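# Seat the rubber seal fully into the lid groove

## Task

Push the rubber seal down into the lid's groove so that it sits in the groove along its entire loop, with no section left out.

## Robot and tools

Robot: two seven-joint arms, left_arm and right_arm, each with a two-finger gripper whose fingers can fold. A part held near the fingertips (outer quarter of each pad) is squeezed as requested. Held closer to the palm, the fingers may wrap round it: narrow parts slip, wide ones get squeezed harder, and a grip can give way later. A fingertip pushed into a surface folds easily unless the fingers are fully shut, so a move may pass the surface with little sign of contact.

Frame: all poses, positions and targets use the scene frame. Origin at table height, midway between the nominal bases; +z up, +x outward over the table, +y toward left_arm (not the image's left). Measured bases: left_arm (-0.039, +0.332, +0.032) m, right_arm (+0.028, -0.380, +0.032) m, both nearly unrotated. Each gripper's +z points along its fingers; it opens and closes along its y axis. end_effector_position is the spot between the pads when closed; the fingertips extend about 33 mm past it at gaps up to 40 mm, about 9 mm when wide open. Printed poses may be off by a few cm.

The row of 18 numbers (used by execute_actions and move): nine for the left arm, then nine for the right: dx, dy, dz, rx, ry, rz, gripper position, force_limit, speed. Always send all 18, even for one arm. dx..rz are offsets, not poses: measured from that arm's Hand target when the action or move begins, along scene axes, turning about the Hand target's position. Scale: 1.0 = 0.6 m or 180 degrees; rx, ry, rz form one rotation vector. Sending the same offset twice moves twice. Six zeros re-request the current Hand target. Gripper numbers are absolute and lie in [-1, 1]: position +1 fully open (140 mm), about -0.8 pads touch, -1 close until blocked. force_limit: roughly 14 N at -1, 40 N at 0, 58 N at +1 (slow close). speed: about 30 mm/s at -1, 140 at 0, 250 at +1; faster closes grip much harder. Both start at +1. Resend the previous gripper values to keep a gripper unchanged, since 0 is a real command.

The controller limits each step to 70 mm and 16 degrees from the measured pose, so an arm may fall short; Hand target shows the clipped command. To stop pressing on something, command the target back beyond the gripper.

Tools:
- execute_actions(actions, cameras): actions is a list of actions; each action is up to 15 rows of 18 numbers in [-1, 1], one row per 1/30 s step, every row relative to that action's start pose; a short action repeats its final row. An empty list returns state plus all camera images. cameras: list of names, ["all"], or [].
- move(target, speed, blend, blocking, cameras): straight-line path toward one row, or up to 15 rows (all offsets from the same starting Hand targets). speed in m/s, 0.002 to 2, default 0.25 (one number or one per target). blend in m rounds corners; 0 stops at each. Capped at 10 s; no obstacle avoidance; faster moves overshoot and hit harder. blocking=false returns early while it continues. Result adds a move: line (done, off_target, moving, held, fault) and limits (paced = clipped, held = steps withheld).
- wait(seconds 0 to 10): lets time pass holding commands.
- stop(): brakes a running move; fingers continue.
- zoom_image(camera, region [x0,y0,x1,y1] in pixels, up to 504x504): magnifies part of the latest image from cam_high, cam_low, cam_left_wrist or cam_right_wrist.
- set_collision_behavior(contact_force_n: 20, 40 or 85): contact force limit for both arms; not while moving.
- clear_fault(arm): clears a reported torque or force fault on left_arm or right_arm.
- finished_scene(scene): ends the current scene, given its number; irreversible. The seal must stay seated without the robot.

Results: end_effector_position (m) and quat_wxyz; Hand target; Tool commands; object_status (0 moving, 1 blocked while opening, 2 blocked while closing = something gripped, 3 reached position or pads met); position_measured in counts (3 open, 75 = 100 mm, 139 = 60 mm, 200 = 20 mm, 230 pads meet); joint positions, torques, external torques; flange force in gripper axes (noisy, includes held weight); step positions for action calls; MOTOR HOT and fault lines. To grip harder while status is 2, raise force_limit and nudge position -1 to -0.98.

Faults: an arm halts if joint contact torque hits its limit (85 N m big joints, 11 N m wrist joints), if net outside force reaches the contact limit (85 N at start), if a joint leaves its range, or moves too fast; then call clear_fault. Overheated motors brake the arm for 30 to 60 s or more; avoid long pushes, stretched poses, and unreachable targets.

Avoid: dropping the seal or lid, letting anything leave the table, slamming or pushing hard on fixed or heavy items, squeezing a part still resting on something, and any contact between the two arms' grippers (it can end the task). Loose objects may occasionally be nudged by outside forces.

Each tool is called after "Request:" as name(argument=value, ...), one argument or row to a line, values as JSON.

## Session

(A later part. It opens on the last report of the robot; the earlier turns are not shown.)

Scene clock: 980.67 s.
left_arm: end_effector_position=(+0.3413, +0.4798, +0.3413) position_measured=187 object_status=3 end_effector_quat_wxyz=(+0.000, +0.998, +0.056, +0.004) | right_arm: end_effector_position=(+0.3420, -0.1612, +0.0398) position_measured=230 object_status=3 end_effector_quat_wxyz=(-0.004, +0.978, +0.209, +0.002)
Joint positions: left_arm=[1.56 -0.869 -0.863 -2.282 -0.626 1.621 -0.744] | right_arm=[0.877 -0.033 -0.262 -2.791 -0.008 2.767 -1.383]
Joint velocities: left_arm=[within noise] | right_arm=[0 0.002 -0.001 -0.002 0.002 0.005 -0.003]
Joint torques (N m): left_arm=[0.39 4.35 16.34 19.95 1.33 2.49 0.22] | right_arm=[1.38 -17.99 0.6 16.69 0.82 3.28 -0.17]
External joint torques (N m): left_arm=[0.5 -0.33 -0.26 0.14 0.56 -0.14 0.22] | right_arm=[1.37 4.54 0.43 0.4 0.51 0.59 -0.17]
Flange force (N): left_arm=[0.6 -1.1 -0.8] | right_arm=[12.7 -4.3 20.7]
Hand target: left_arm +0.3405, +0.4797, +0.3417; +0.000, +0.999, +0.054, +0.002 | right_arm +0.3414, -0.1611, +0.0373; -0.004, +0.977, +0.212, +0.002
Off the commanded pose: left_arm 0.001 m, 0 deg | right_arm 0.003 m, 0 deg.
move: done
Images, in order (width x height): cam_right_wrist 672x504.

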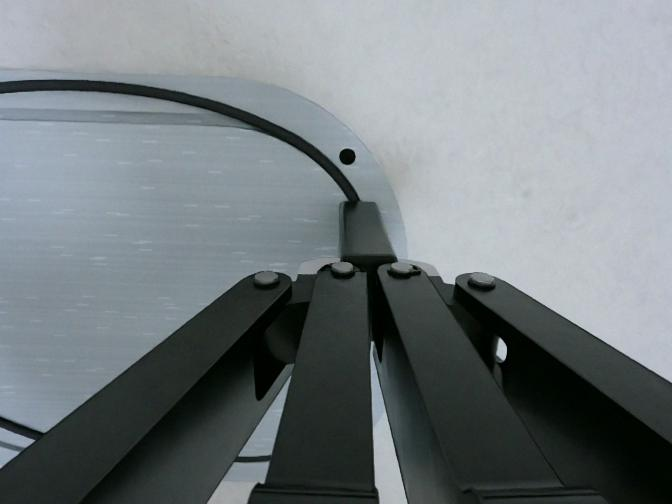

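Request:
move(
  target=[
    [0,0,0,0,0,0,-0.46,1,0,0.0105,0.0105,0.014,0,0,0,-1,-0.5,-1],
    [0,0,0,0,0,0,-0.46,1,0,0.0105,0.0105,-0.0002,0,0,0,-1,-0.5,-1],
    [0,0,0,0,0,0,-0.46,1,0,0.0187,0.0222,0.014,0,0,0,-1,-0.5,-1],
    [0,0,0,0,0,0,-0.46,1,0,0.0187,0.0222,-0.0002,0,0,0,-1,-0.5,-1],
  ],
  speed=[0.08,0.03,0.08,0.03],
  cameras=["cam_right_wrist"],
)

Request:
zoom_image(
  camera="cam_right_wrist",
  region=[220, 90, 440, 270],
)

Scene clock: 994.53 s.
left_arm: end_effector_position=(+0.3413, +0.4798, +0.3413) position_measured=187 object_status=3 end_effector_quat_wxyz=(+0.000, +0.998, +0.056, +0.004) | right_arm: end_effector_position=(+0.3533, -0.1484, +0.0395) position_measured=230 object_status=3 end_effector_quat_wxyz=(-0.004, +0.978, +0.208, +0.002)
Joint positions: left_arm=[1.56 -0.869 -0.863 -2.282 -0.626 1.621 -0.744] | right_arm=[0.891 0.008 -0.258 -2.738 0.02 2.753 -1.39]
Joint velocities: left_arm=[within noise] | right_arm=[0.001 -0.001 0 -0.001 0.003 0.005 -0.003]
Joint torques (N m): left_arm=[0.34 4.36 16.36 19.96 1.33 2.51 0.17] | right_arm=[1.24 -20.08 0.6 17.09 0.89 3.22 -0.34]
External joint torques (N m): left_arm=[0.38 -0.4 -0.33 0.17 0.56 -0.13 0.17] | right_arm=[1.24 4.01 0.64 0.58 0.57 0.55 -0.34]
Flange force (N): left_arm=[0.6 -0.7 -0.7] | right_arm=[11.7 -3.7 18.0]
Hand target: left_arm +0.3405, +0.4797, +0.3417; +0.000, +0.999, +0.054, +0.002 | right_arm +0.3526, -0.1478, +0.0372; -0.004, +0.977, +0.212, +0.002
Off the commanded pose: left_arm 0.001 m, 0 deg | right_arm 0.003 m, 0 deg.
move: done
Images, in order (width x height): cam_right_wrist 672x504.

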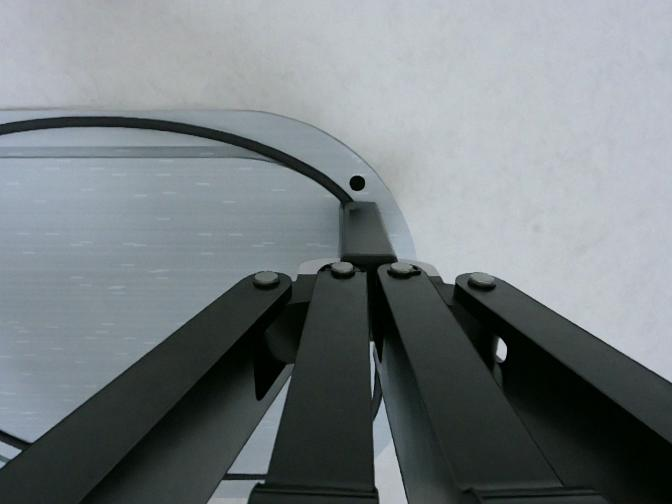

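Scaled by 2.291 from the camera's 672x504 image, which has a finer 960x720 frame.

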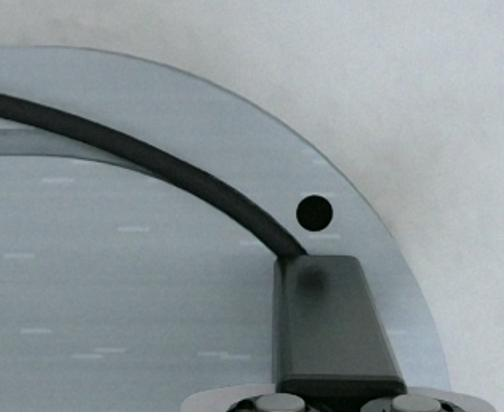

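Request:
move(
  target=[
    [0,0,0,0,0,0,-0.46,1,0,0.0097,0.016,0.014,0,0,0,-1,-0.5,-1],
    [0,0,0,0,0,0,-0.46,1,0,0.0097,0.016,-0.0003,0,0,0,-1,-0.5,-1],
    [0,0,0,0,0,0,-0.46,1,0,0.0162,0.0345,0.014,0,0,0,-1,-0.5,-1],
    [0,0,0,0,0,0,-0.46,1,0,0.0162,0.0345,-0.0005,0,0,0,-1,-0.5,-1],
  ],
  speed=[0.08,0.03,0.08,0.03],
  cameras=["cam_right_wrist"],
)

Request:
zoom_image(
  camera="cam_right_wrist",
  region=[220, 90, 440, 270],
)

Scene clock: 1004.13 s.
left_arm: end_effector_position=(+0.3413, +0.4798, +0.3413) position_measured=187 object_status=3 end_effector_quat_wxyz=(+0.000, +0.998, +0.056, +0.004) | right_arm: end_effector_position=(+0.3633, -0.1277, +0.0392) position_measured=230 object_status=3 end_effector_quat_wxyz=(-0.004, +0.978, +0.210, +0.003)
Joint positions: left_arm=[1.56 -0.869 -0.863 -2.282 -0.626 1.621 -0.744] | right_arm=[0.909 0.056 -0.245 -2.674 0.047 2.736 -1.386]
Joint torques (N m): left_arm=[0.31 4.36 16.41 19.95 1.34 2.5 0.18] | right_arm=[1.24 -22.09 0.6 17.45 1.07 3.11 -0.12]
External joint torques (N m): left_arm=[0.29 -0.43 -0.32 0.24 0.56 -0.14 0.18] | right_arm=[1.21 3.88 0.86 0.67 0.74 0.44 -0.12]
Flange force (N): left_arm=[0.5 -0.5 -0.9] | right_arm=[11.0 -4.4 16.0]
Hand target: left_arm +0.3405, +0.4797, +0.3417; +0.000, +0.999, +0.054, +0.002 | right_arm +0.3623, -0.1271, +0.0369; -0.004, +0.977, +0.212, +0.002
Off the commanded pose: left_arm 0.001 m, 0 deg | right_arm 0.003 m, 0 deg.
move: done
Images, in order (width x height): cam_right_wrist 672x504.

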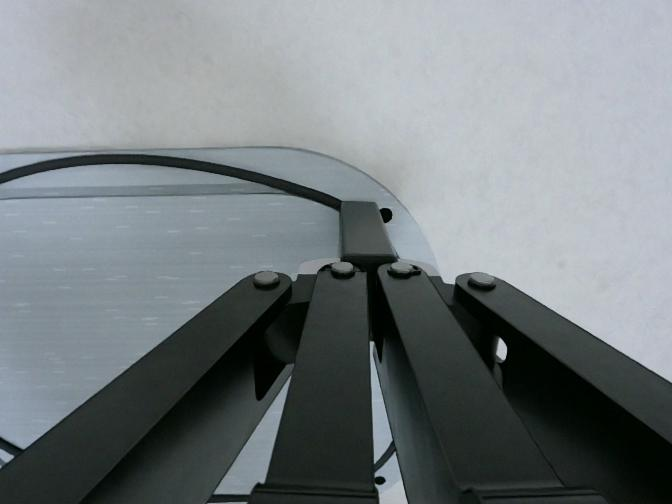

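Scaled by 2.291 from the camera's 672x504 image, which has a finer 960x720 frame.

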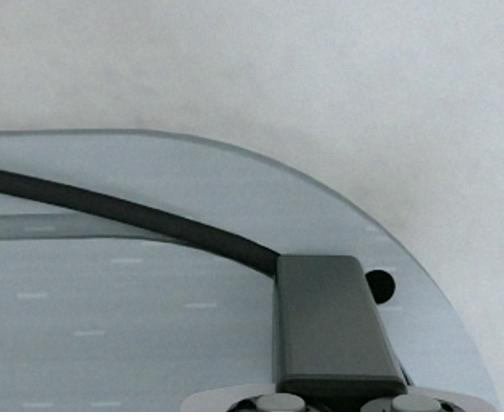

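Request:
move(
  target=[
    [0,0,0,0,0,0,-0.46,1,0,0.0,0.0168,0.014,0,0,0,-1,-0.5,-1],
    [0,0,0,0,0,0,-0.46,1,0,0.0,0.0168,-0.0003,0,0,0,-1,-0.5,-1],
    [0,0,0,0,0,0,-0.46,1,0,-0.002,0.034,0.014,0,0,0,-1,-0.5,-1],
    [0,0,0,0,0,0,-0.46,1,0,-0.002,0.034,-0.0005,0,0,0,-1,-0.5,-1],
  ],
  speed=[0.08,0.03,0.08,0.03],
  cameras=["cam_right_wrist"],
)

Request:
zoom_image(
  camera="cam_right_wrist",
  region=[220, 90, 440, 270],
)

Scene clock: 1017.37 s.
left_arm: end_effector_position=(+0.3413, +0.4798, +0.3413) position_measured=187 object_status=3 end_effector_quat_wxyz=(+0.000, +0.998, +0.056, +0.004) | right_arm: end_effector_position=(+0.3617, -0.1076, +0.0389) position_measured=230 object_status=3 end_effector_quat_wxyz=(-0.003, +0.977, +0.212, +0.002)
Joint positions: left_arm=[1.56 -0.869 -0.863 -2.282 -0.626 1.621 -0.744] | right_arm=[0.938 0.083 -0.232 -2.637 0.058 2.724 -1.359]
Joint torques (N m): left_arm=[0.35 4.38 16.35 19.97 1.32 2.5 0.17] | right_arm=[1.46 -23.31 1.07 17.73 1.08 3.33 0.03]
External joint torques (N m): left_arm=[0.35 -0.41 -0.31 0.28 0.55 -0.13 0.17] | right_arm=[1.4 3.84 1.45 0.74 0.74 0.66 0.03]
Flange force (N): left_arm=[0.8 -0.7 -1.0] | right_arm=[10.2 -5.8 15.8]
Hand target: left_arm +0.3405, +0.4797, +0.3417; +0.000, +0.999, +0.054, +0.002 | right_arm +0.3611, -0.1067, +0.0366; -0.004, +0.977, +0.212, +0.002
Off the commanded pose: left_arm 0.001 m, 0 deg | right_arm 0.003 m, 0 deg.
move: done
Images, in order (width x height): cam_right_wrist 672x504.

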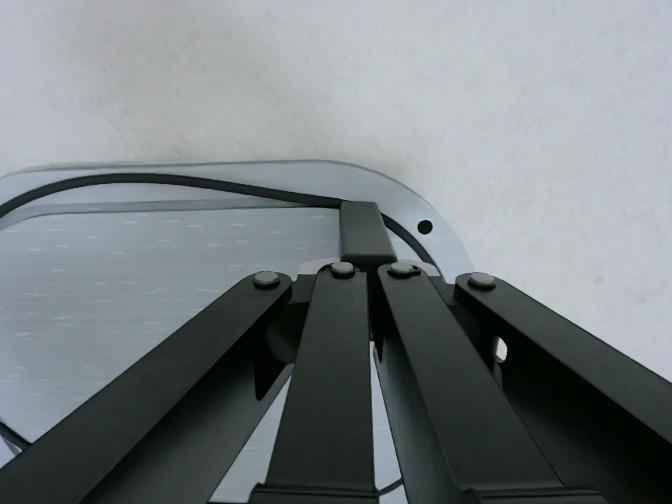

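Scaled by 2.291 from the camera's 672x504 image, which has a finer 960x720 frame.

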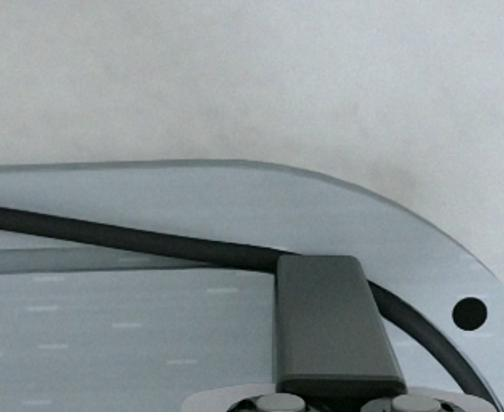

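Request:
move(
  target=[
    [0,0,0,0,0,0,-0.46,1,0,0.0,0.0168,0.014,0,0,0,-1,-0.5,-1],
    [0,0,0,0,0,0,-0.46,1,0,0.0,0.0168,0.0,0,0,0,-1,-0.5,-1],
    [0,0,0,0,0,0,-0.46,1,0,-0.0068,0.0318,0.014,0,0,0,-1,-0.5,-1],
    [0,0,0,0,0,0,-0.46,1,0,-0.0068,0.0318,-0.0002,0,0,0,-1,-0.5,-1],
  ],
  speed=[0.08,0.03,0.08,0.03],
  cameras=["cam_right_wrist"],
)

Request:
zoom_image(
  camera="cam_right_wrist",
  region=[220, 90, 440, 270],
)

Scene clock: 1026.43 s.
left_arm: end_effector_position=(+0.3413, +0.4798, +0.3413) position_measured=187 object_status=3 end_effector_quat_wxyz=(+0.000, +0.998, +0.056, +0.004) | right_arm: end_effector_position=(+0.3574, -0.0883, +0.0388) position_measured=230 object_status=3 end_effector_quat_wxyz=(-0.003, +0.977, +0.213, +0.002)
Joint positions: left_arm=[1.56 -0.869 -0.863 -2.282 -0.626 1.621 -0.744] | right_arm=[0.97 0.104 -0.223 -2.607 0.065 2.714 -1.326]
Joint torques (N m): left_arm=[0.37 4.44 16.36 19.9 1.32 2.5 0.2] | right_arm=[1.18 -24.23 0.54 17.89 0.98 3.36 0.13]
External joint torques (N m): left_arm=[0.3 -0.42 -0.38 0.25 0.54 -0.13 0.2] | right_arm=[1.13 3.92 1.02 0.65 0.63 0.67 0.13]
Flange force (N): left_arm=[0.7 -0.6 -0.8] | right_arm=[9.5 -5.4 15.0]
Hand target: left_arm +0.3405, +0.4797, +0.3417; +0.000, +0.999, +0.054, +0.002 | right_arm +0.3570, -0.0876, +0.0365; -0.004, +0.977, +0.212, +0.002
Off the commanded pose: left_arm 0.001 m, 0 deg | right_arm 0.003 m, 0 deg.
move: done
Images, in order (width x height): cam_right_wrist 672x504.

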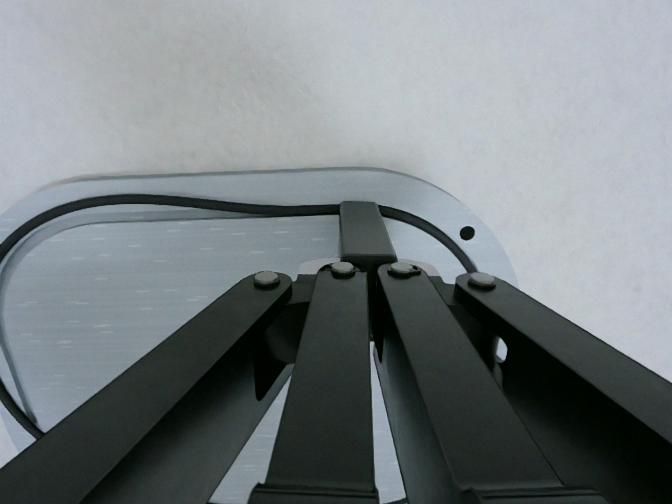

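Scaled by 2.291 from the camera's 672x504 image, which has a finer 960x720 frame.

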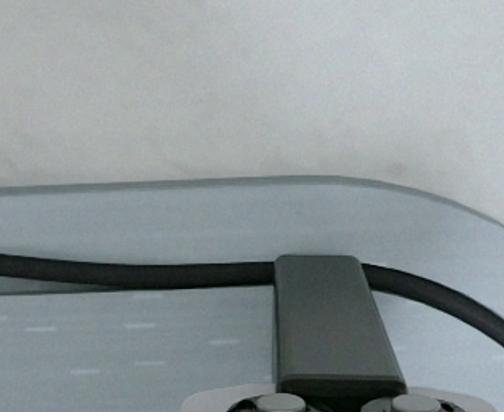

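Request:
move(
  target=[
    [0,0,0,0,0,0,-0.46,1,0,-0.003,0.0187,0.014,0,0,0,-1,-0.5,-1],
    [0,0,0,0,0,0,-0.46,1,0,-0.003,0.0187,-0.0002,0,0,0,-1,-0.5,-1],
    [0,0,0,0,0,0,-0.46,1,0,-0.0108,0.035,0.014,0,0,0,-1,-0.5,-1],
    [0,0,0,0,0,0,-0.46,1,0,-0.0108,0.035,-0.0004,0,0,0,-1,-0.5,-1],
    [0,0,0,0,0,0,-0.46,1,0,-0.0187,0.0513,0.014,0,0,0,-1,-0.5,-1],
    [0,0,0,0,0,0,-0.46,1,0,-0.0187,0.0513,-0.0006,0,0,0,-1,-0.5,-1],
  ],
  speed=[0.08,0.03,0.08,0.03,0.08,0.03],
  cameras=["cam_right_wrist"],
)

Request:
zoom_image(
  camera="cam_right_wrist",
  region=[220, 90, 440, 270],
)

Scene clock: 1038.07 s.
left_arm: end_effector_position=(+0.3413, +0.4798, +0.3413) position_measured=187 object_status=3 end_effector_quat_wxyz=(+0.000, +0.998, +0.056, +0.004) | right_arm: end_effector_position=(+0.3455, -0.0577, +0.0386) position_measured=230 object_status=3 end_effector_quat_wxyz=(-0.003, +0.977, +0.214, +0.001)
Joint positions: left_arm=[1.56 -0.869 -0.863 -2.282 -0.626 1.621 -0.744] | right_arm=[1.029 0.132 -0.213 -2.565 0.074 2.699 -1.265]
Joint torques (N m): left_arm=[0.38 4.42 16.29 19.95 1.32 2.49 0.14] | right_arm=[0.9 -24.75 0.25 18.49 1.1 3.59 0.1]
External joint torques (N m): left_arm=[0.37 -0.34 -0.43 0.23 0.54 -0.14 0.14] | right_arm=[0.77 4.52 0.78 1.11 0.75 0.93 0.1]
Flange force (N): left_arm=[1.1 -0.8 -0.8] | right_arm=[11.7 -6.1 17.0]
Hand target: left_arm +0.3405, +0.4797, +0.3417; +0.000, +0.999, +0.054, +0.002 | right_arm +0.3458, -0.0568, +0.0361; -0.004, +0.977, +0.212, +0.002
Off the commanded pose: left_arm 0.001 m, 0 deg | right_arm 0.003 m, 0 deg.
move: done
Images, in order (width x height): cam_right_wrist 672x504.

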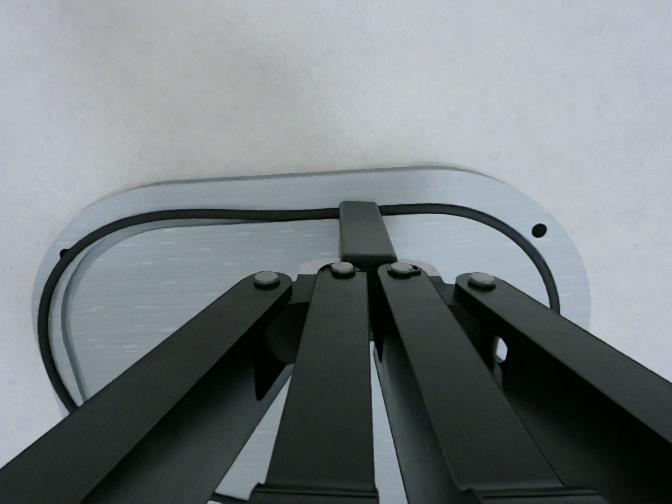

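Scaled by 2.291 from the camera's 672x504 image, which has a finer 960x720 frame.

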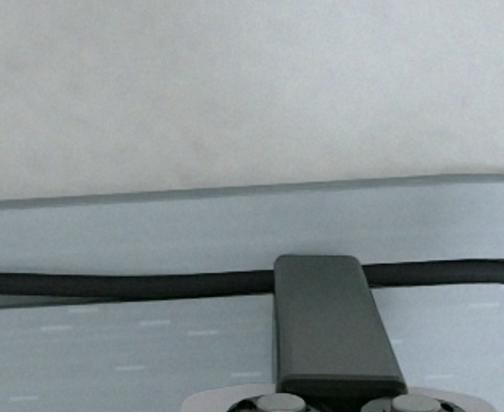

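Request:
move(
  target=[
    [0,0,0,0,0,0,-0.46,1,0,-0.0075,0.0162,0.014,0,0,0,-1,-0.5,-1],
    [0,0,0,0,0,0,-0.46,1,0,-0.0075,0.0162,-0.0002,0,0,0,-1,-0.5,-1],
    [0,0,0,0,0,0,-0.46,1,0,-0.016,0.0323,0.014,0,0,0,-1,-0.5,-1],
    [0,0,0,0,0,0,-0.46,1,0,-0.016,0.0323,-0.0004,0,0,0,-1,-0.5,-1],
    [0,0,0,0,0,0,-0.46,1,0,-0.0245,0.0485,0.014,0,0,0,-1,-0.5,-1],
    [0,0,0,0,0,0,-0.46,1,0,-0.0245,0.0485,-0.0006,0,0,0,-1,-0.5,-1],
  ],
  speed=[0.08,0.03,0.08,0.03,0.08,0.03],
  cameras=["cam_right_wrist"],
)

Request:
zoom_image(
  camera="cam_right_wrist",
  region=[220, 90, 440, 270],
)

Scene clock: 1048.37 s.
left_arm: end_effector_position=(+0.3413, +0.4798, +0.3413) position_measured=187 object_status=3 end_effector_quat_wxyz=(+0.000, +0.998, +0.056, +0.004) | right_arm: end_effector_position=(+0.3310, -0.0284, +0.0385) position_measured=230 object_status=3 end_effector_quat_wxyz=(-0.003, +0.977, +0.214, +0.001)
Joint positions: left_arm=[1.56 -0.869 -0.863 -2.282 -0.626 1.621 -0.744] | right_arm=[1.091 0.158 -0.208 -2.528 0.081 2.687 -1.203]
Joint torques (N m): left_arm=[0.36 4.35 16.35 19.96 1.32 2.51 0.18] | right_arm=[0.76 -25.83 0.11 18.58 0.99 3.57 0.11]
External joint torques (N m): left_arm=[0.41 -0.41 -0.32 0.2 0.55 -0.13 0.18] | right_arm=[0.73 4.49 0.85 1.04 0.62 0.91 0.11]
Flange force (N): left_arm=[0.6 -0.8 -0.8] | right_arm=[10.8 -6.6 16.1]
Hand target: left_arm +0.3405, +0.4797, +0.3417; +0.000, +0.999, +0.054, +0.002 | right_arm +0.3311, -0.0277, +0.0357; -0.004, +0.977, +0.212, +0.002
Off the commanded pose: left_arm 0.001 m, 0 deg | right_arm 0.003 m, 0 deg.
move: done
Images, in order (width x height): cam_right_wrist 672x504.

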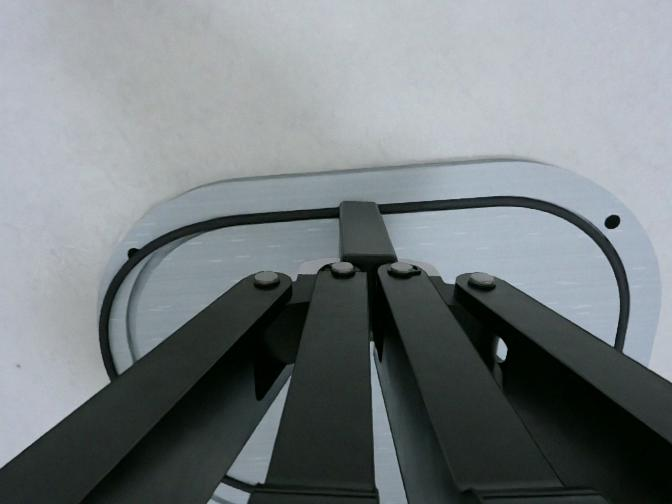

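Scaled by 2.291 from the camera's 672x504 image, which has a finer 960x720 frame.

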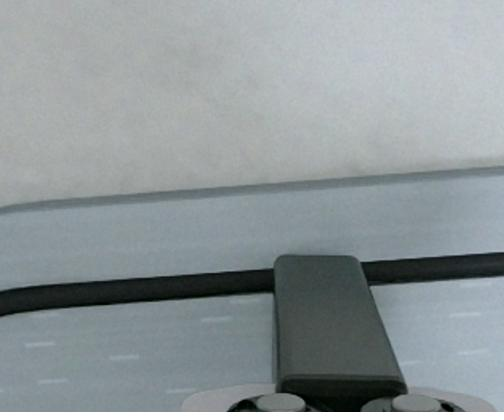

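Request:
move(
  target=[
    [0,0,0,0,0,0,-0.46,1,0,-0.0083,0.016,0.014,0,0,0,-1,-0.5,-1],
    [0,0,0,0,0,0,-0.46,1,0,-0.0083,0.016,-0.0002,0,0,0,-1,-0.5,-1],
    [0,0,0,0,0,0,-0.46,1,0,-0.0172,0.032,0.014,0,0,0,-1,-0.5,-1],
    [0,0,0,0,0,0,-0.46,1,0,-0.0172,0.032,-0.0004,0,0,0,-1,-0.5,-1],
    [0,0,0,0,0,0,-0.46,1,0,-0.0263,0.048,0.014,0,0,0,-1,-0.5,-1],
    [0,0,0,0,0,0,-0.46,1,0,-0.0263,0.048,-0.0006,0,0,0,-1,-0.5,-1],
  ],
  speed=[0.08,0.03,0.08,0.03,0.08,0.03],
  cameras=["cam_right_wrist"],
)

Request:
zoom_image(
  camera="cam_right_wrist",
  region=[180, 110, 440, 290],
)

Scene clock: 1057.30 s.
left_arm: end_effector_position=(+0.3413, +0.4798, +0.3413) position_measured=187 object_status=3 end_effector_quat_wxyz=(+0.000, +0.998, +0.056, +0.004) | right_arm: end_effector_position=(+0.3151, +0.0002, +0.0383) position_measured=230 object_status=3 end_effector_quat_wxyz=(-0.003, +0.977, +0.214, +0.001)
Joint positions: left_arm=[1.56 -0.869 -0.863 -2.282 -0.626 1.621 -0.744] | right_arm=[1.154 0.186 -0.206 -2.486 0.09 2.673 -1.144]
Joint torques (N m): left_arm=[0.38 4.36 16.29 19.9 1.33 2.51 0.2] | right_arm=[0.65 -26.73 -0.05 19.08 1.13 3.65 0.16]
External joint torques (N m): left_arm=[0.42 -0.37 -0.42 0.11 0.56 -0.14 0.2] | right_arm=[0.67 4.81 0.9 1.19 0.75 0.97 0.16]
Flange force (N): left_arm=[0.7 -0.8 -0.5] | right_arm=[11.4 -7.8 16.7]
Hand target: left_arm +0.3405, +0.4797, +0.3417; +0.000, +0.999, +0.054, +0.002 | right_arm +0.3153, +0.0011, +0.0354; -0.004, +0.977, +0.212, +0.002
Off the commanded pose: left_arm 0.001 m, 0 deg | right_arm 0.003 m, 0 deg.
move: done
Images, in order (width x height): cam_right_wrist 672x504.

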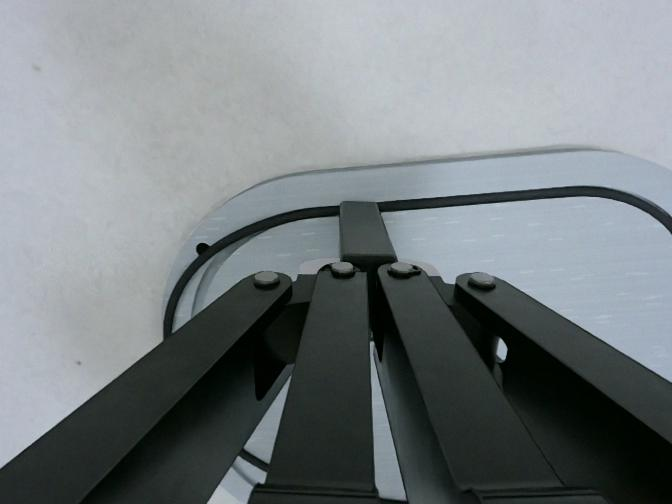

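Scaled by 1.938 from the camera's 672x504 image, which has a finer 960x720 frame.

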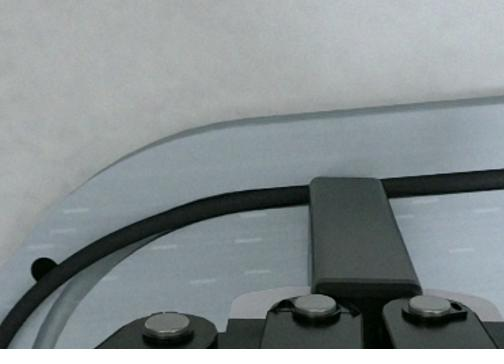

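Request:
move(
  target=[
    [0,0,0,0,0,0,-0.46,1,0,-0.009,0.0157,0.014,0,0,0,-1,-0.5,-1],
    [0,0,0,0,0,0,-0.46,1,0,-0.009,0.0157,-0.0002,0,0,0,-1,-0.5,-1],
    [0,0,0,0,0,0,-0.46,1,0,-0.0188,0.0308,0.014,0,0,0,-1,-0.5,-1],
    [0,0,0,0,0,0,-0.46,1,0,-0.0188,0.0308,-0.0003,0,0,0,-1,-0.5,-1],
  ],
  speed=[0.08,0.03,0.08,0.03],
  cameras=["cam_right_wrist"],
)

Request:
zoom_image(
  camera="cam_right_wrist",
  region=[180, 110, 440, 290],
)

Scene clock: 1068.20 s.
left_arm: end_effector_position=(+0.3413, +0.4798, +0.3413) position_measured=187 object_status=3 end_effector_quat_wxyz=(+0.000, +0.998, +0.056, +0.004) | right_arm: end_effector_position=(+0.3044, +0.0193, +0.0382) position_measured=230 object_status=3 end_effector_quat_wxyz=(-0.003, +0.977, +0.214, +0.002)
Joint positions: left_arm=[1.56 -0.869 -0.863 -2.282 -0.626 1.621 -0.744] | right_arm=[1.196 0.206 -0.207 -2.458 0.096 2.665 -1.107]
Joint torques (N m): left_arm=[0.31 4.41 16.32 19.95 1.34 2.5 0.24] | right_arm=[0.5 -28.02 -0.18 18.73 1.04 3.37 0.17]
External joint torques (N m): left_arm=[0.3 -0.39 -0.4 0.24 0.56 -0.13 0.24] | right_arm=[0.56 4.29 0.93 0.72 0.65 0.69 0.17]
Flange force (N): left_arm=[0.7 -0.7 -0.8] | right_arm=[9.0 -6.9 14.2]
Hand target: left_arm +0.3405, +0.4797, +0.3417; +0.000, +0.999, +0.054, +0.002 | right_arm +0.3041, +0.0196, +0.0352; -0.004, +0.977, +0.212, +0.002
Off the commanded pose: left_arm 0.001 m, 0 deg | right_arm 0.003 m, 0 deg.
move: done
Images, in order (width x height): cam_right_wrist 672x504.

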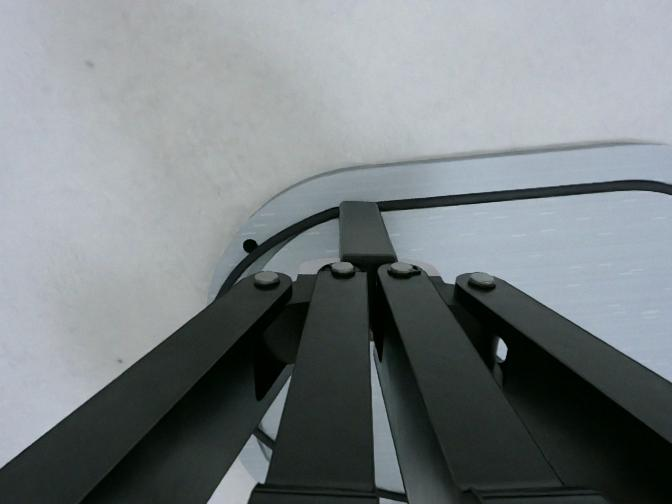

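Scaled by 1.938 from the camera's 672x504 image, which has a finer 960x720 frame.

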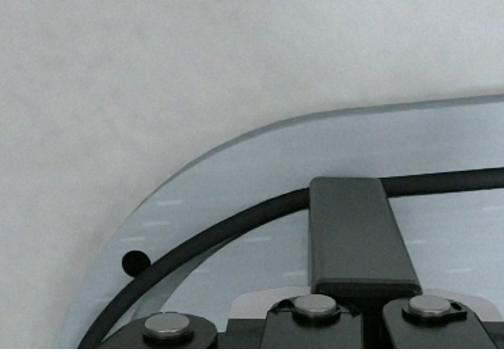

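Request:
move(
  target=[
    [0,0,0,0,0,0,-0.46,1,0,0,0,0.06,0,0,0,-1,-0.5,-1],
    [0,0,0,0,0,0,-0.46,1,0,-0.05,-0.06,0.1,0,0,0.42,-1,-0.5,-1],
  ],
  speed=[0.1,0.4],
  cameras=["cam_right_wrist"],
)

Scene clock: 1077.03 s.
left_arm: end_effector_position=(+0.3413, +0.4798, +0.3413) position_measured=187 object_status=3 end_effector_quat_wxyz=(+0.000, +0.998, +0.056, +0.004) | right_arm: end_effector_position=(+0.2746, -0.0156, +0.0960) position_measured=230 object_status=3 end_effector_quat_wxyz=(-0.004, +0.644, +0.765, +0.002)
Joint positions: left_arm=[1.56 -0.869 -0.863 -2.282 -0.626 1.621 -0.744] | right_arm=[1.204 -0.054 -0.22 -2.594 -0.009 2.546 -2.334]
Joint velocities: left_arm=[within noise] | right_arm=[0 0 0 -0.002 0.001 0.001 -0.006]
Joint torques (N m): left_arm=[0.36 4.39 16.31 19.92 1.32 2.49 0.2] | right_arm=[0.55 -24.47 0.07 21.36 1.06 2.3 -0.28]
External joint torques (N m): left_arm=[0.28 -0.43 -0.53 0.22 0.54 -0.15 0.2] | right_arm=[0.54 0.92 -0.2 1.59 0.54 -0.33 -0.28]
Flange force (N): left_arm=[0.9 -0.5 -0.6] | right_arm=[6.1 6.2 1.5]
Hand target: left_arm +0.3405, +0.4797, +0.3417; +0.000, +0.999, +0.054, +0.002 | right_arm +0.2741, -0.0164, +0.0952; -0.004, +0.643, +0.766, -0.001
Off the commanded pose: left_arm 0.001 m, 0 deg | right_arm 0.001 m, 0 deg.
move: done; limits=paced
Images, in order (width x height): cam_right_wrist 672x504.

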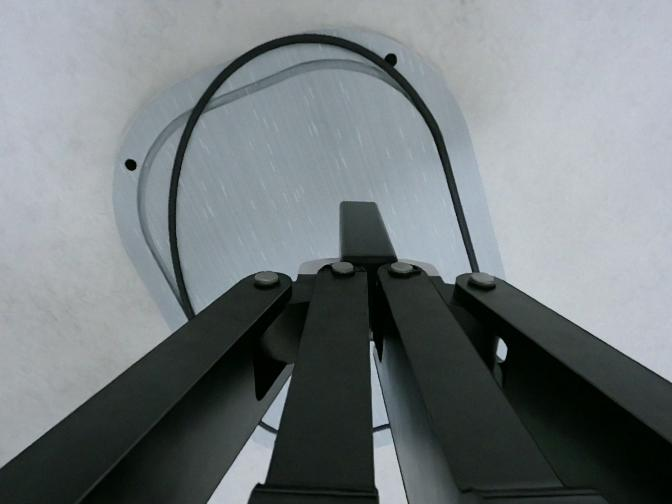

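Request:
move(
  target=[0,0,0,0,0,0,-0.46,1,0,0.05,0.06,-0.08,0,0,0,-1,-0.5,-1],
  cameras=["cam_right_wrist"],
)

Request:
zoom_image(
  camera="cam_right_wrist",
  region=[200, 90, 440, 280],
)

Scene clock: 1082.87 s.
left_arm: end_effector_position=(+0.3413, +0.4798, +0.3413) position_measured=187 object_status=3 end_effector_quat_wxyz=(+0.000, +0.998, +0.056, +0.004) | right_arm: end_effector_position=(+0.3038, +0.0184, +0.0475) position_measured=230 object_status=3 end_effector_quat_wxyz=(-0.003, +0.645, +0.765, -0.002)
Joint positions: left_arm=[1.56 -0.869 -0.863 -2.282 -0.626 1.621 -0.744] | right_arm=[1.183 0.184 -0.198 -2.45 0.087 2.625 -2.413]
Joint velocities: left_arm=[within noise] | right_arm=[0 0 0.001 0.001 0.002 0.001 -0.007]
Joint torques (N m): left_arm=[0.37 4.4 16.33 19.95 1.34 2.49 0.19] | right_arm=[0.08 -31.13 -0.5 20.01 1 2.6 -0.2]
External joint torques (N m): left_arm=[0.39 -0.4 -0.42 0.18 0.57 -0.15 0.19] | right_arm=[0.08 0.88 0.38 1.66 0.55 0.02 -0.2]
Flange force (N): left_arm=[0.8 -0.7 -0.7] | right_arm=[5.6 5.9 3.3]
Hand target: left_arm +0.3405, +0.4797, +0.3417; +0.000, +0.999, +0.054, +0.002 | right_arm +0.3041, +0.0196, +0.0472; -0.004, +0.643, +0.766, -0.001
Off the commanded pose: left_arm 0.001 m, 0 deg | right_arm 0.001 m, 0 deg.
move: done
Images, in order (width x height): cam_right_wrist 672x504.

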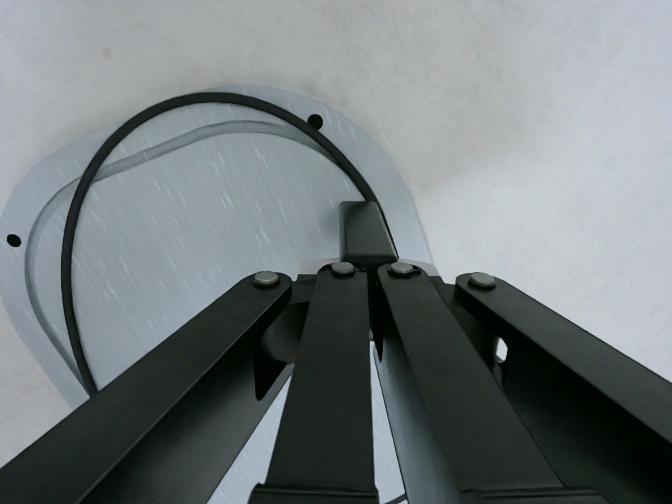

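Scaled by 2.100 from the camera's 672x504 image, which has a finer 960x720 frame.

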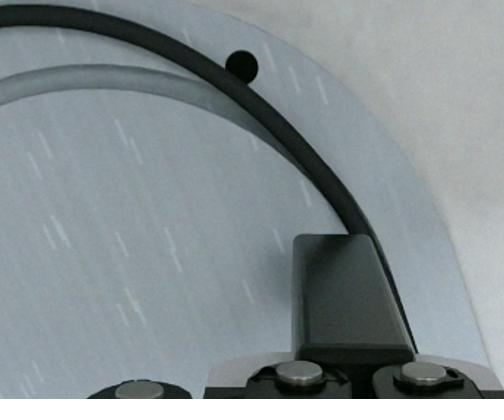

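Request:
move(
  target=[
    [0,0,0,0,0,0,-0.46,1,0,0.0023,0.0163,-0.005,0,0,0,-1,-0.5,-1],
    [0,0,0,0,0,0,-0.46,1,0,0.0023,0.0163,-0.0195,0,0,0,-1,-0.5,-1],
    [0,0,0,0,0,0,-0.46,1,0,-0.01,0.0277,-0.005,0,0,0,-1,-0.5,-1],
    [0,0,0,0,0,0,-0.46,1,0,-0.01,0.0277,-0.0195,0,0,0,-1,-0.5,-1],
  ],
  speed=[0.08,0.03,0.08,0.03],
  cameras=["cam_right_wrist"],
)

Request:
zoom_image(
  camera="cam_right_wrist",
  region=[200, 90, 440, 280],
)

Scene clock: 1092.80 s.
left_arm: end_effector_position=(+0.3413, +0.4798, +0.3413) position_measured=187 object_status=3 end_effector_quat_wxyz=(+0.000, +0.998, +0.056, +0.004) | right_arm: end_effector_position=(+0.2982, +0.0360, +0.0382) position_measured=230 object_status=3 end_effector_quat_wxyz=(-0.004, +0.641, +0.768, -0.001)
Joint positions: left_arm=[1.56 -0.869 -0.863 -2.282 -0.626 1.621 -0.744] | right_arm=[1.198 0.231 -0.183 -2.412 0.103 2.637 -2.406]
Joint torques (N m): left_arm=[0.41 4.35 16.4 19.98 1.33 2.52 0.16] | right_arm=[0.49 -29.81 -0.64 19.02 1.1 3.17 0.17]
External joint torques (N m): left_arm=[0.36 -0.44 -0.33 0.28 0.55 -0.12 0.16] | right_arm=[0.64 3.77 0.53 0.74 0.64 0.57 0.17]
Flange force (N): left_arm=[0.7 -0.6 -0.9] | right_arm=[8.3 6.1 11.6]
Hand target: left_arm +0.3405, +0.4797, +0.3417; +0.000, +0.999, +0.054, +0.002 | right_arm +0.2981, +0.0362, +0.0355; -0.004, +0.643, +0.766, -0.001
Off the commanded pose: left_arm 0.001 m, 0 deg | right_arm 0.003 m, 0 deg.
move: done
Images, in order (width x height): cam_right_wrist 672x504.

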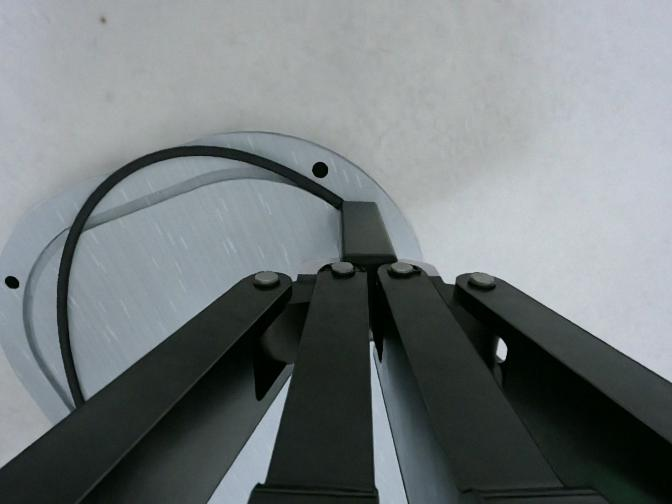

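Scaled by 2.100 from the camera's 672x504 image, which has a finer 960x720 frame.

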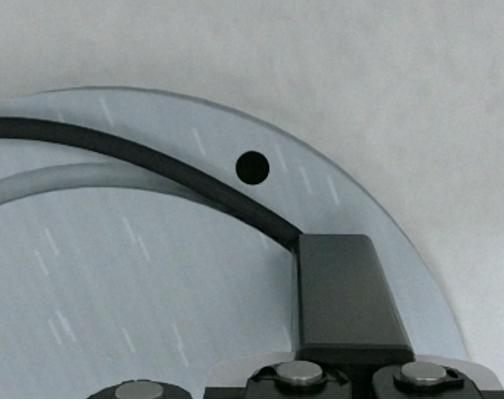

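Request:
move(
  target=[
    [0,0,0,0,0,0,-0.46,1,0,-0.0183,0.0077,0.0145,0,0,0,-1,-0.5,-1],
    [0,0,0,0,0,0,-0.46,1,0,-0.0183,0.0077,0,0,0,0,-1,-0.5,-1],
    [0,0,0,0,0,0,-0.46,1,0,-0.0345,0.014,0.0145,0,0,0,-1,-0.5,-1],
    [0,0,0,0,0,0,-0.46,1,0,-0.0345,0.014,0,0,0,0,-1,-0.5,-1],
  ],
  speed=[0.08,0.03,0.08,0.03],
  cameras=["cam_right_wrist"],
)

Request:
zoom_image(
  camera="cam_right_wrist",
  region=[200, 90, 440, 280],
)

Scene clock: 1101.07 s.
left_arm: end_effector_position=(+0.3413, +0.4798, +0.3413) position_measured=187 object_status=3 end_effector_quat_wxyz=(+0.000, +0.998, +0.056, +0.004) | right_arm: end_effector_position=(+0.2776, +0.0449, +0.0382) position_measured=230 object_status=3 end_effector_quat_wxyz=(-0.004, +0.640, +0.768, -0.001)
Joint positions: left_arm=[1.56 -0.869 -0.863 -2.282 -0.626 1.621 -0.744] | right_arm=[1.247 0.224 -0.187 -2.425 0.104 2.643 -2.364]
Joint torques (N m): left_arm=[0.37 4.35 16.34 19.93 1.32 2.5 0.19] | right_arm=[0.27 -29.89 -1.07 18.77 1.02 3.13 0.25]
External joint torques (N m): left_arm=[0.32 -0.49 -0.39 0.21 0.54 -0.14 0.19] | right_arm=[0.28 3.29 -0.04 0.6 0.58 0.52 0.25]
Flange force (N): left_arm=[0.5 -0.5 -0.7] | right_arm=[6.9 5.2 10.0]
Hand target: left_arm +0.3405, +0.4797, +0.3417; +0.000, +0.999, +0.054, +0.002 | right_arm +0.2774, +0.0446, +0.0355; -0.004, +0.643, +0.766, -0.001
Off the commanded pose: left_arm 0.001 m, 0 deg | right_arm 0.003 m, 0 deg.
move: done
Images, in order (width x height): cam_right_wrist 672x504.

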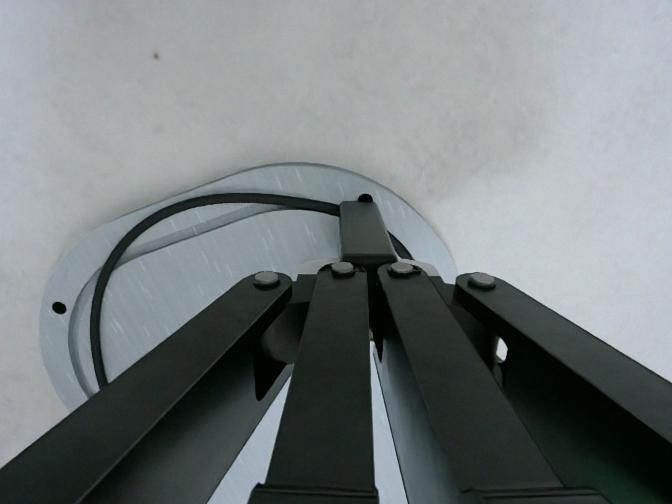

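Scaled by 2.100 from the camera's 672x504 image, which has a finer 960x720 frame.

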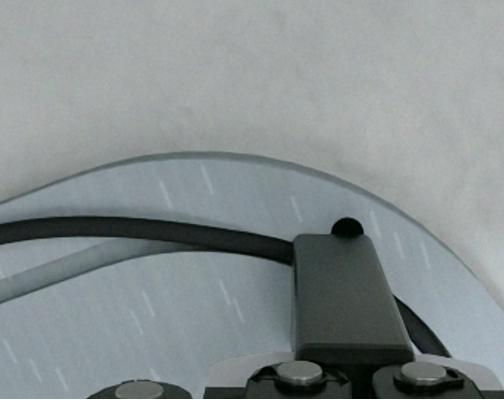

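Request:
move(
  target=[
    [0,0,0,0,0,0,-0.46,1,0,-0.0172,0.0013,0.0145,0,0,0,-1,-0.5,-1],
    [0,0,0,0,0,0,-0.46,1,0,-0.0172,0.0013,0,0,0,0,-1,-0.5,-1],
    [0,0,0,0,0,0,-0.46,1,0,-0.034,0.001,0.0145,0,0,0,-1,-0.5,-1],
    [0,0,0,0,0,0,-0.46,1,0,-0.034,0.001,0,0,0,0,-1,-0.5,-1],
  ],
  speed=[0.08,0.03,0.08,0.03],
  cameras=["cam_right_wrist"],
)

Request:
zoom_image(
  camera="cam_right_wrist",
  region=[200, 90, 440, 280],
)

Scene clock: 1108.27 s.
left_arm: end_effector_position=(+0.3413, +0.4798, +0.3413) position_measured=187 object_status=3 end_effector_quat_wxyz=(+0.000, +0.998, +0.056, +0.004) | right_arm: end_effector_position=(+0.2570, +0.0454, +0.0383) position_measured=230 object_status=3 end_effector_quat_wxyz=(-0.004, +0.640, +0.768, -0.001)
Joint positions: left_arm=[1.56 -0.869 -0.863 -2.282 -0.626 1.621 -0.744] | right_arm=[1.289 0.203 -0.191 -2.457 0.1 2.654 -2.324]
Joint torques (N m): left_arm=[0.37 4.41 16.25 19.86 1.33 2.5 0.21] | right_arm=[0.54 -28.58 -0.79 18.69 1.06 3.29 0.18]
External joint torques (N m): left_arm=[0.35 -0.41 -0.45 0.13 0.56 -0.14 0.21] | right_arm=[0.58 3.67 0.18 0.73 0.63 0.68 0.18]
Flange force (N): left_arm=[0.6 -0.7 -0.5] | right_arm=[8.2 5.4 11.9]
Hand target: left_arm +0.3405, +0.4797, +0.3417; +0.000, +0.999, +0.054, +0.002 | right_arm +0.2570, +0.0452, +0.0355; -0.004, +0.643, +0.766, -0.001
Off the commanded pose: left_arm 0.001 m, 0 deg | right_arm 0.003 m, 0 deg.
move: done
Images, in order (width x height): cam_right_wrist 672x504.

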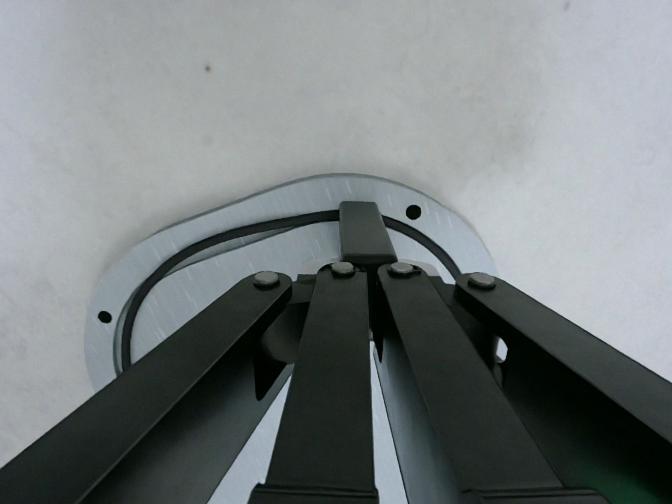

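Scaled by 2.100 from the camera's 672x504 image, which has a finer 960x720 frame.

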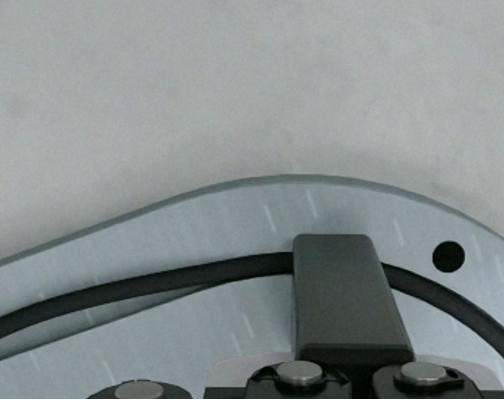

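Request:
move(
  target=[
    [0,0,0,0,0,0,-0.46,1,0,-0.016,-0.0055,0.0145,0,0,0,-1,-0.5,-1],
    [0,0,0,0,0,0,-0.46,1,0,-0.016,-0.0055,0,0,0,0,-1,-0.5,-1],
    [0,0,0,0,0,0,-0.46,1,0,-0.0317,-0.0128,0.0145,0,0,0,-1,-0.5,-1],
    [0,0,0,0,0,0,-0.46,1,0,-0.0317,-0.0128,0,0,0,0,-1,-0.5,-1],
    [0,0,0,0,0,0,-0.46,1,0,-0.0472,-0.0203,0.0145,0,0,0,-1,-0.5,-1],
    [0,0,0,0,0,0,-0.46,1,0,-0.0472,-0.0203,0.0005,0,0,0,-1,-0.5,-1],
  ],
  speed=[0.08,0.03,0.08,0.03,0.08,0.03],
  cameras=["cam_right_wrist"],
)

Request:
zoom_image(
  camera="cam_right_wrist",
  region=[200, 90, 440, 280],
)

Scene clock: 1119.47 s.
left_arm: end_effector_position=(+0.3413, +0.4798, +0.3413) position_measured=187 object_status=3 end_effector_quat_wxyz=(+0.000, +0.998, +0.056, +0.004) | right_arm: end_effector_position=(+0.2277, +0.0367, +0.0413) position_measured=230 object_status=3 end_effector_quat_wxyz=(-0.006, +0.639, +0.769, +0.002)
Joint positions: left_arm=[1.56 -0.869 -0.863 -2.282 -0.626 1.621 -0.744] | right_arm=[1.337 0.145 -0.193 -2.536 0.086 2.684 -2.271]
Joint velocities: left_arm=[within noise] | right_arm=[-0.001 0.001 0.001 0.002 0.002 0.003 0]
Joint torques (N m): left_arm=[0.39 4.34 16.34 19.93 1.34 2.52 0.12] | right_arm=[-0.99 -23.37 -2.64 16.91 0.66 3.05 0.17]
External joint torques (N m): left_arm=[0.39 -0.45 -0.36 0.2 0.56 -0.12 0.12] | right_arm=[-0.99 6.69 -1.99 -0.71 0.25 0.43 0.17]
Flange force (N): left_arm=[0.7 -0.6 -0.7] | right_arm=[7.7 9.2 19.1]
Hand target: left_arm +0.3405, +0.4797, +0.3417; +0.000, +0.999, +0.054, +0.002 | right_arm +0.2286, +0.0330, +0.0358; -0.004, +0.643, +0.766, -0.001
Off the commanded pose: left_arm 0.001 m, 0 deg | right_arm 0.007 m, 1 deg.
move: off_target (right_arm)
Images, in order (width x height): cam_right_wrist 672x504.

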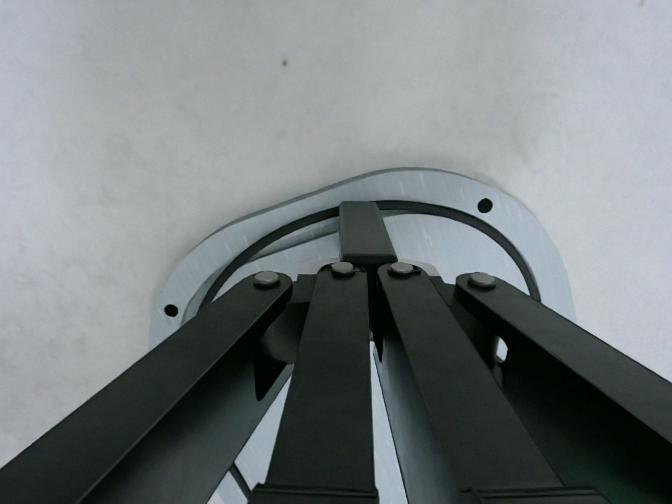

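Scaled by 2.100 from the camera's 672x504 image, which has a finer 960x720 frame.

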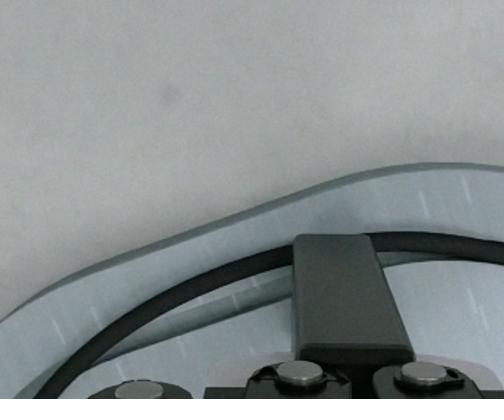

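Request:
move(
  target=[0,0,0,0,0,0,-0.46,1,0,0.036,0.012,0.03,0,0,0,-1,-0.5,-1],
  speed=0.06,
  cameras=["cam_right_wrist"],
)

Request:
zoom_image(
  camera="cam_right_wrist",
  region=[200, 90, 440, 280],
)

Scene clock: 1125.63 s.
left_arm: end_effector_position=(+0.3413, +0.4798, +0.3413) position_measured=187 object_status=3 end_effector_quat_wxyz=(+0.000, +0.998, +0.056, +0.004) | right_arm: end_effector_position=(+0.2497, +0.0409, +0.0533) position_measured=230 object_status=3 end_effector_quat_wxyz=(-0.005, +0.646, +0.763, +0.000)
Joint positions: left_arm=[1.56 -0.869 -0.863 -2.282 -0.626 1.621 -0.744] | right_arm=[1.312 0.146 -0.208 -2.486 0.082 2.63 -2.286]
Joint velocities: left_arm=[within noise] | right_arm=[0 0 0.001 0.001 -0.001 -0.005 -0.004]
Joint torques (N m): left_arm=[0.37 4.34 16.31 19.9 1.34 2.49 0.22] | right_arm=[0.09 -30.89 -0.77 20.09 0.15 2.3 -0.3]
External joint torques (N m): left_arm=[0.41 -0.45 -0.36 0.19 0.56 -0.14 0.22] | right_arm=[0.23 0 0.08 1.63 -0.31 -0.32 -0.3]
Flange force (N): left_arm=[0.6 -0.7 -0.7] | right_arm=[4.4 3.7 -1.0]
Hand target: left_arm +0.3405, +0.4797, +0.3417; +0.000, +0.999, +0.054, +0.002 | right_arm +0.2502, +0.0402, +0.0538; -0.004, +0.643, +0.766, -0.001
Off the commanded pose: left_arm 0.001 m, 0 deg | right_arm 0.001 m, 1 deg.
move: done
Images, in order (width x height): cam_right_wrist 672x504.

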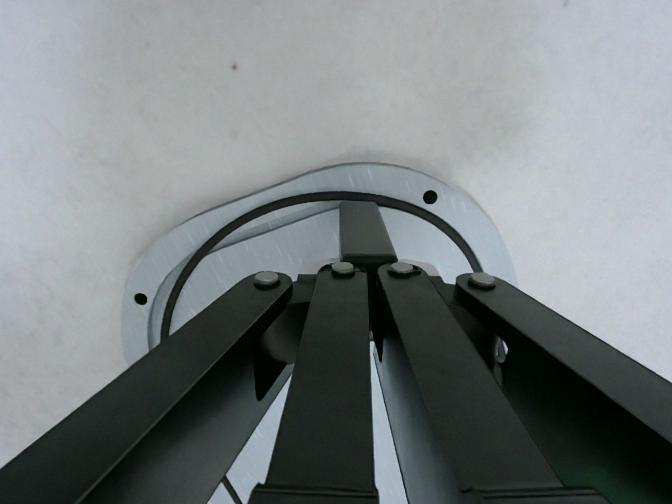

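Scaled by 2.100 from the camera's 672x504 image, which has a finer 960x720 frame.

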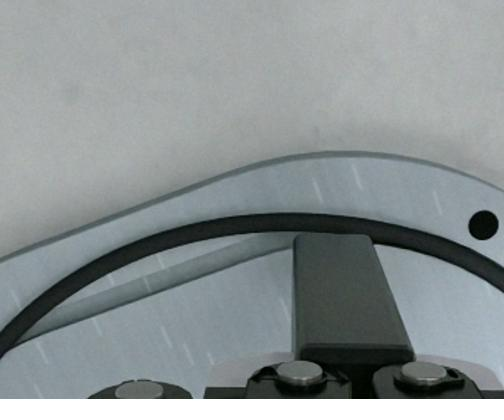

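Request:
move(
  target=[0,0,0,0,0,0,-0.46,1,0,0.04,0.01,0,0,0,0,-1,-0.5,-1],
  speed=0.1,
  cameras=["cam_right_wrist"],
)

Request:
zoom_image(
  camera="cam_right_wrist",
  region=[200, 120, 440, 310],
)

Scene clock: 1134.90 s.
left_arm: end_effector_position=(+0.3413, +0.4798, +0.3413) position_measured=187 object_status=3 end_effector_quat_wxyz=(+0.000, +0.998, +0.056, +0.004) | right_arm: end_effector_position=(+0.2753, +0.0468, +0.0547) position_measured=230 object_status=3 end_effector_quat_wxyz=(-0.004, +0.645, +0.764, +0.002)
Joint positions: left_arm=[1.56 -0.869 -0.863 -2.282 -0.626 1.621 -0.744] | right_arm=[1.272 0.182 -0.207 -2.428 0.086 2.609 -2.332]
Joint velocities: left_arm=[within noise] | right_arm=[-0.002 -0.001 0 0 0 -0.001 -0.006]
Joint torques (N m): left_arm=[0.35 4.47 16.3 19.85 1.31 2.5 0.19] | right_arm=[0.08 -31.4 -0.55 20.48 0.97 2.27 -0.23]
External joint torques (N m): left_arm=[0.32 -0.36 -0.37 0.13 0.54 -0.14 0.19] | right_arm=[0.12 0.93 0.42 1.67 0.49 -0.35 -0.23]
Flange force (N): left_arm=[0.5 -0.6 -0.6] | right_arm=[6.5 5.8 2.4]
Hand target: left_arm +0.3405, +0.4797, +0.3417; +0.000, +0.999, +0.054, +0.002 | right_arm +0.2742, +0.0462, +0.0538; -0.004, +0.643, +0.766, -0.001
Off the commanded pose: left_arm 0.001 m, 0 deg | right_arm 0.002 m, 0 deg.
move: done
Images, in order (width x height): cam_right_wrist 672x504.

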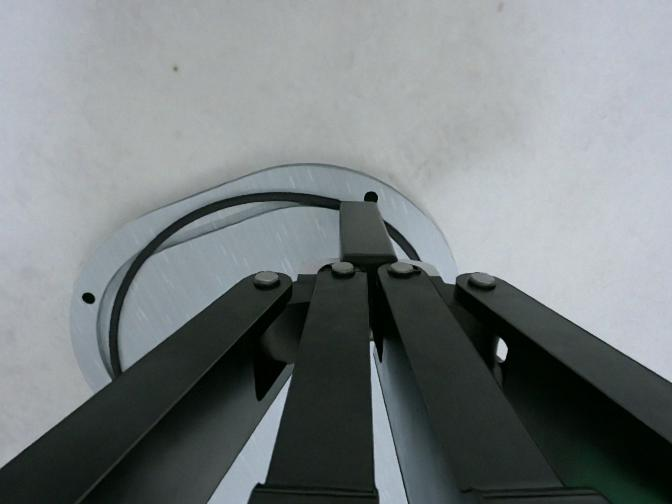

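Scaled by 2.100 from the camera's 672x504 image, which has a finer 960x720 frame.

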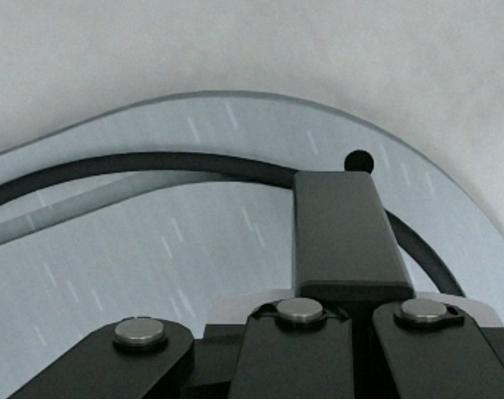

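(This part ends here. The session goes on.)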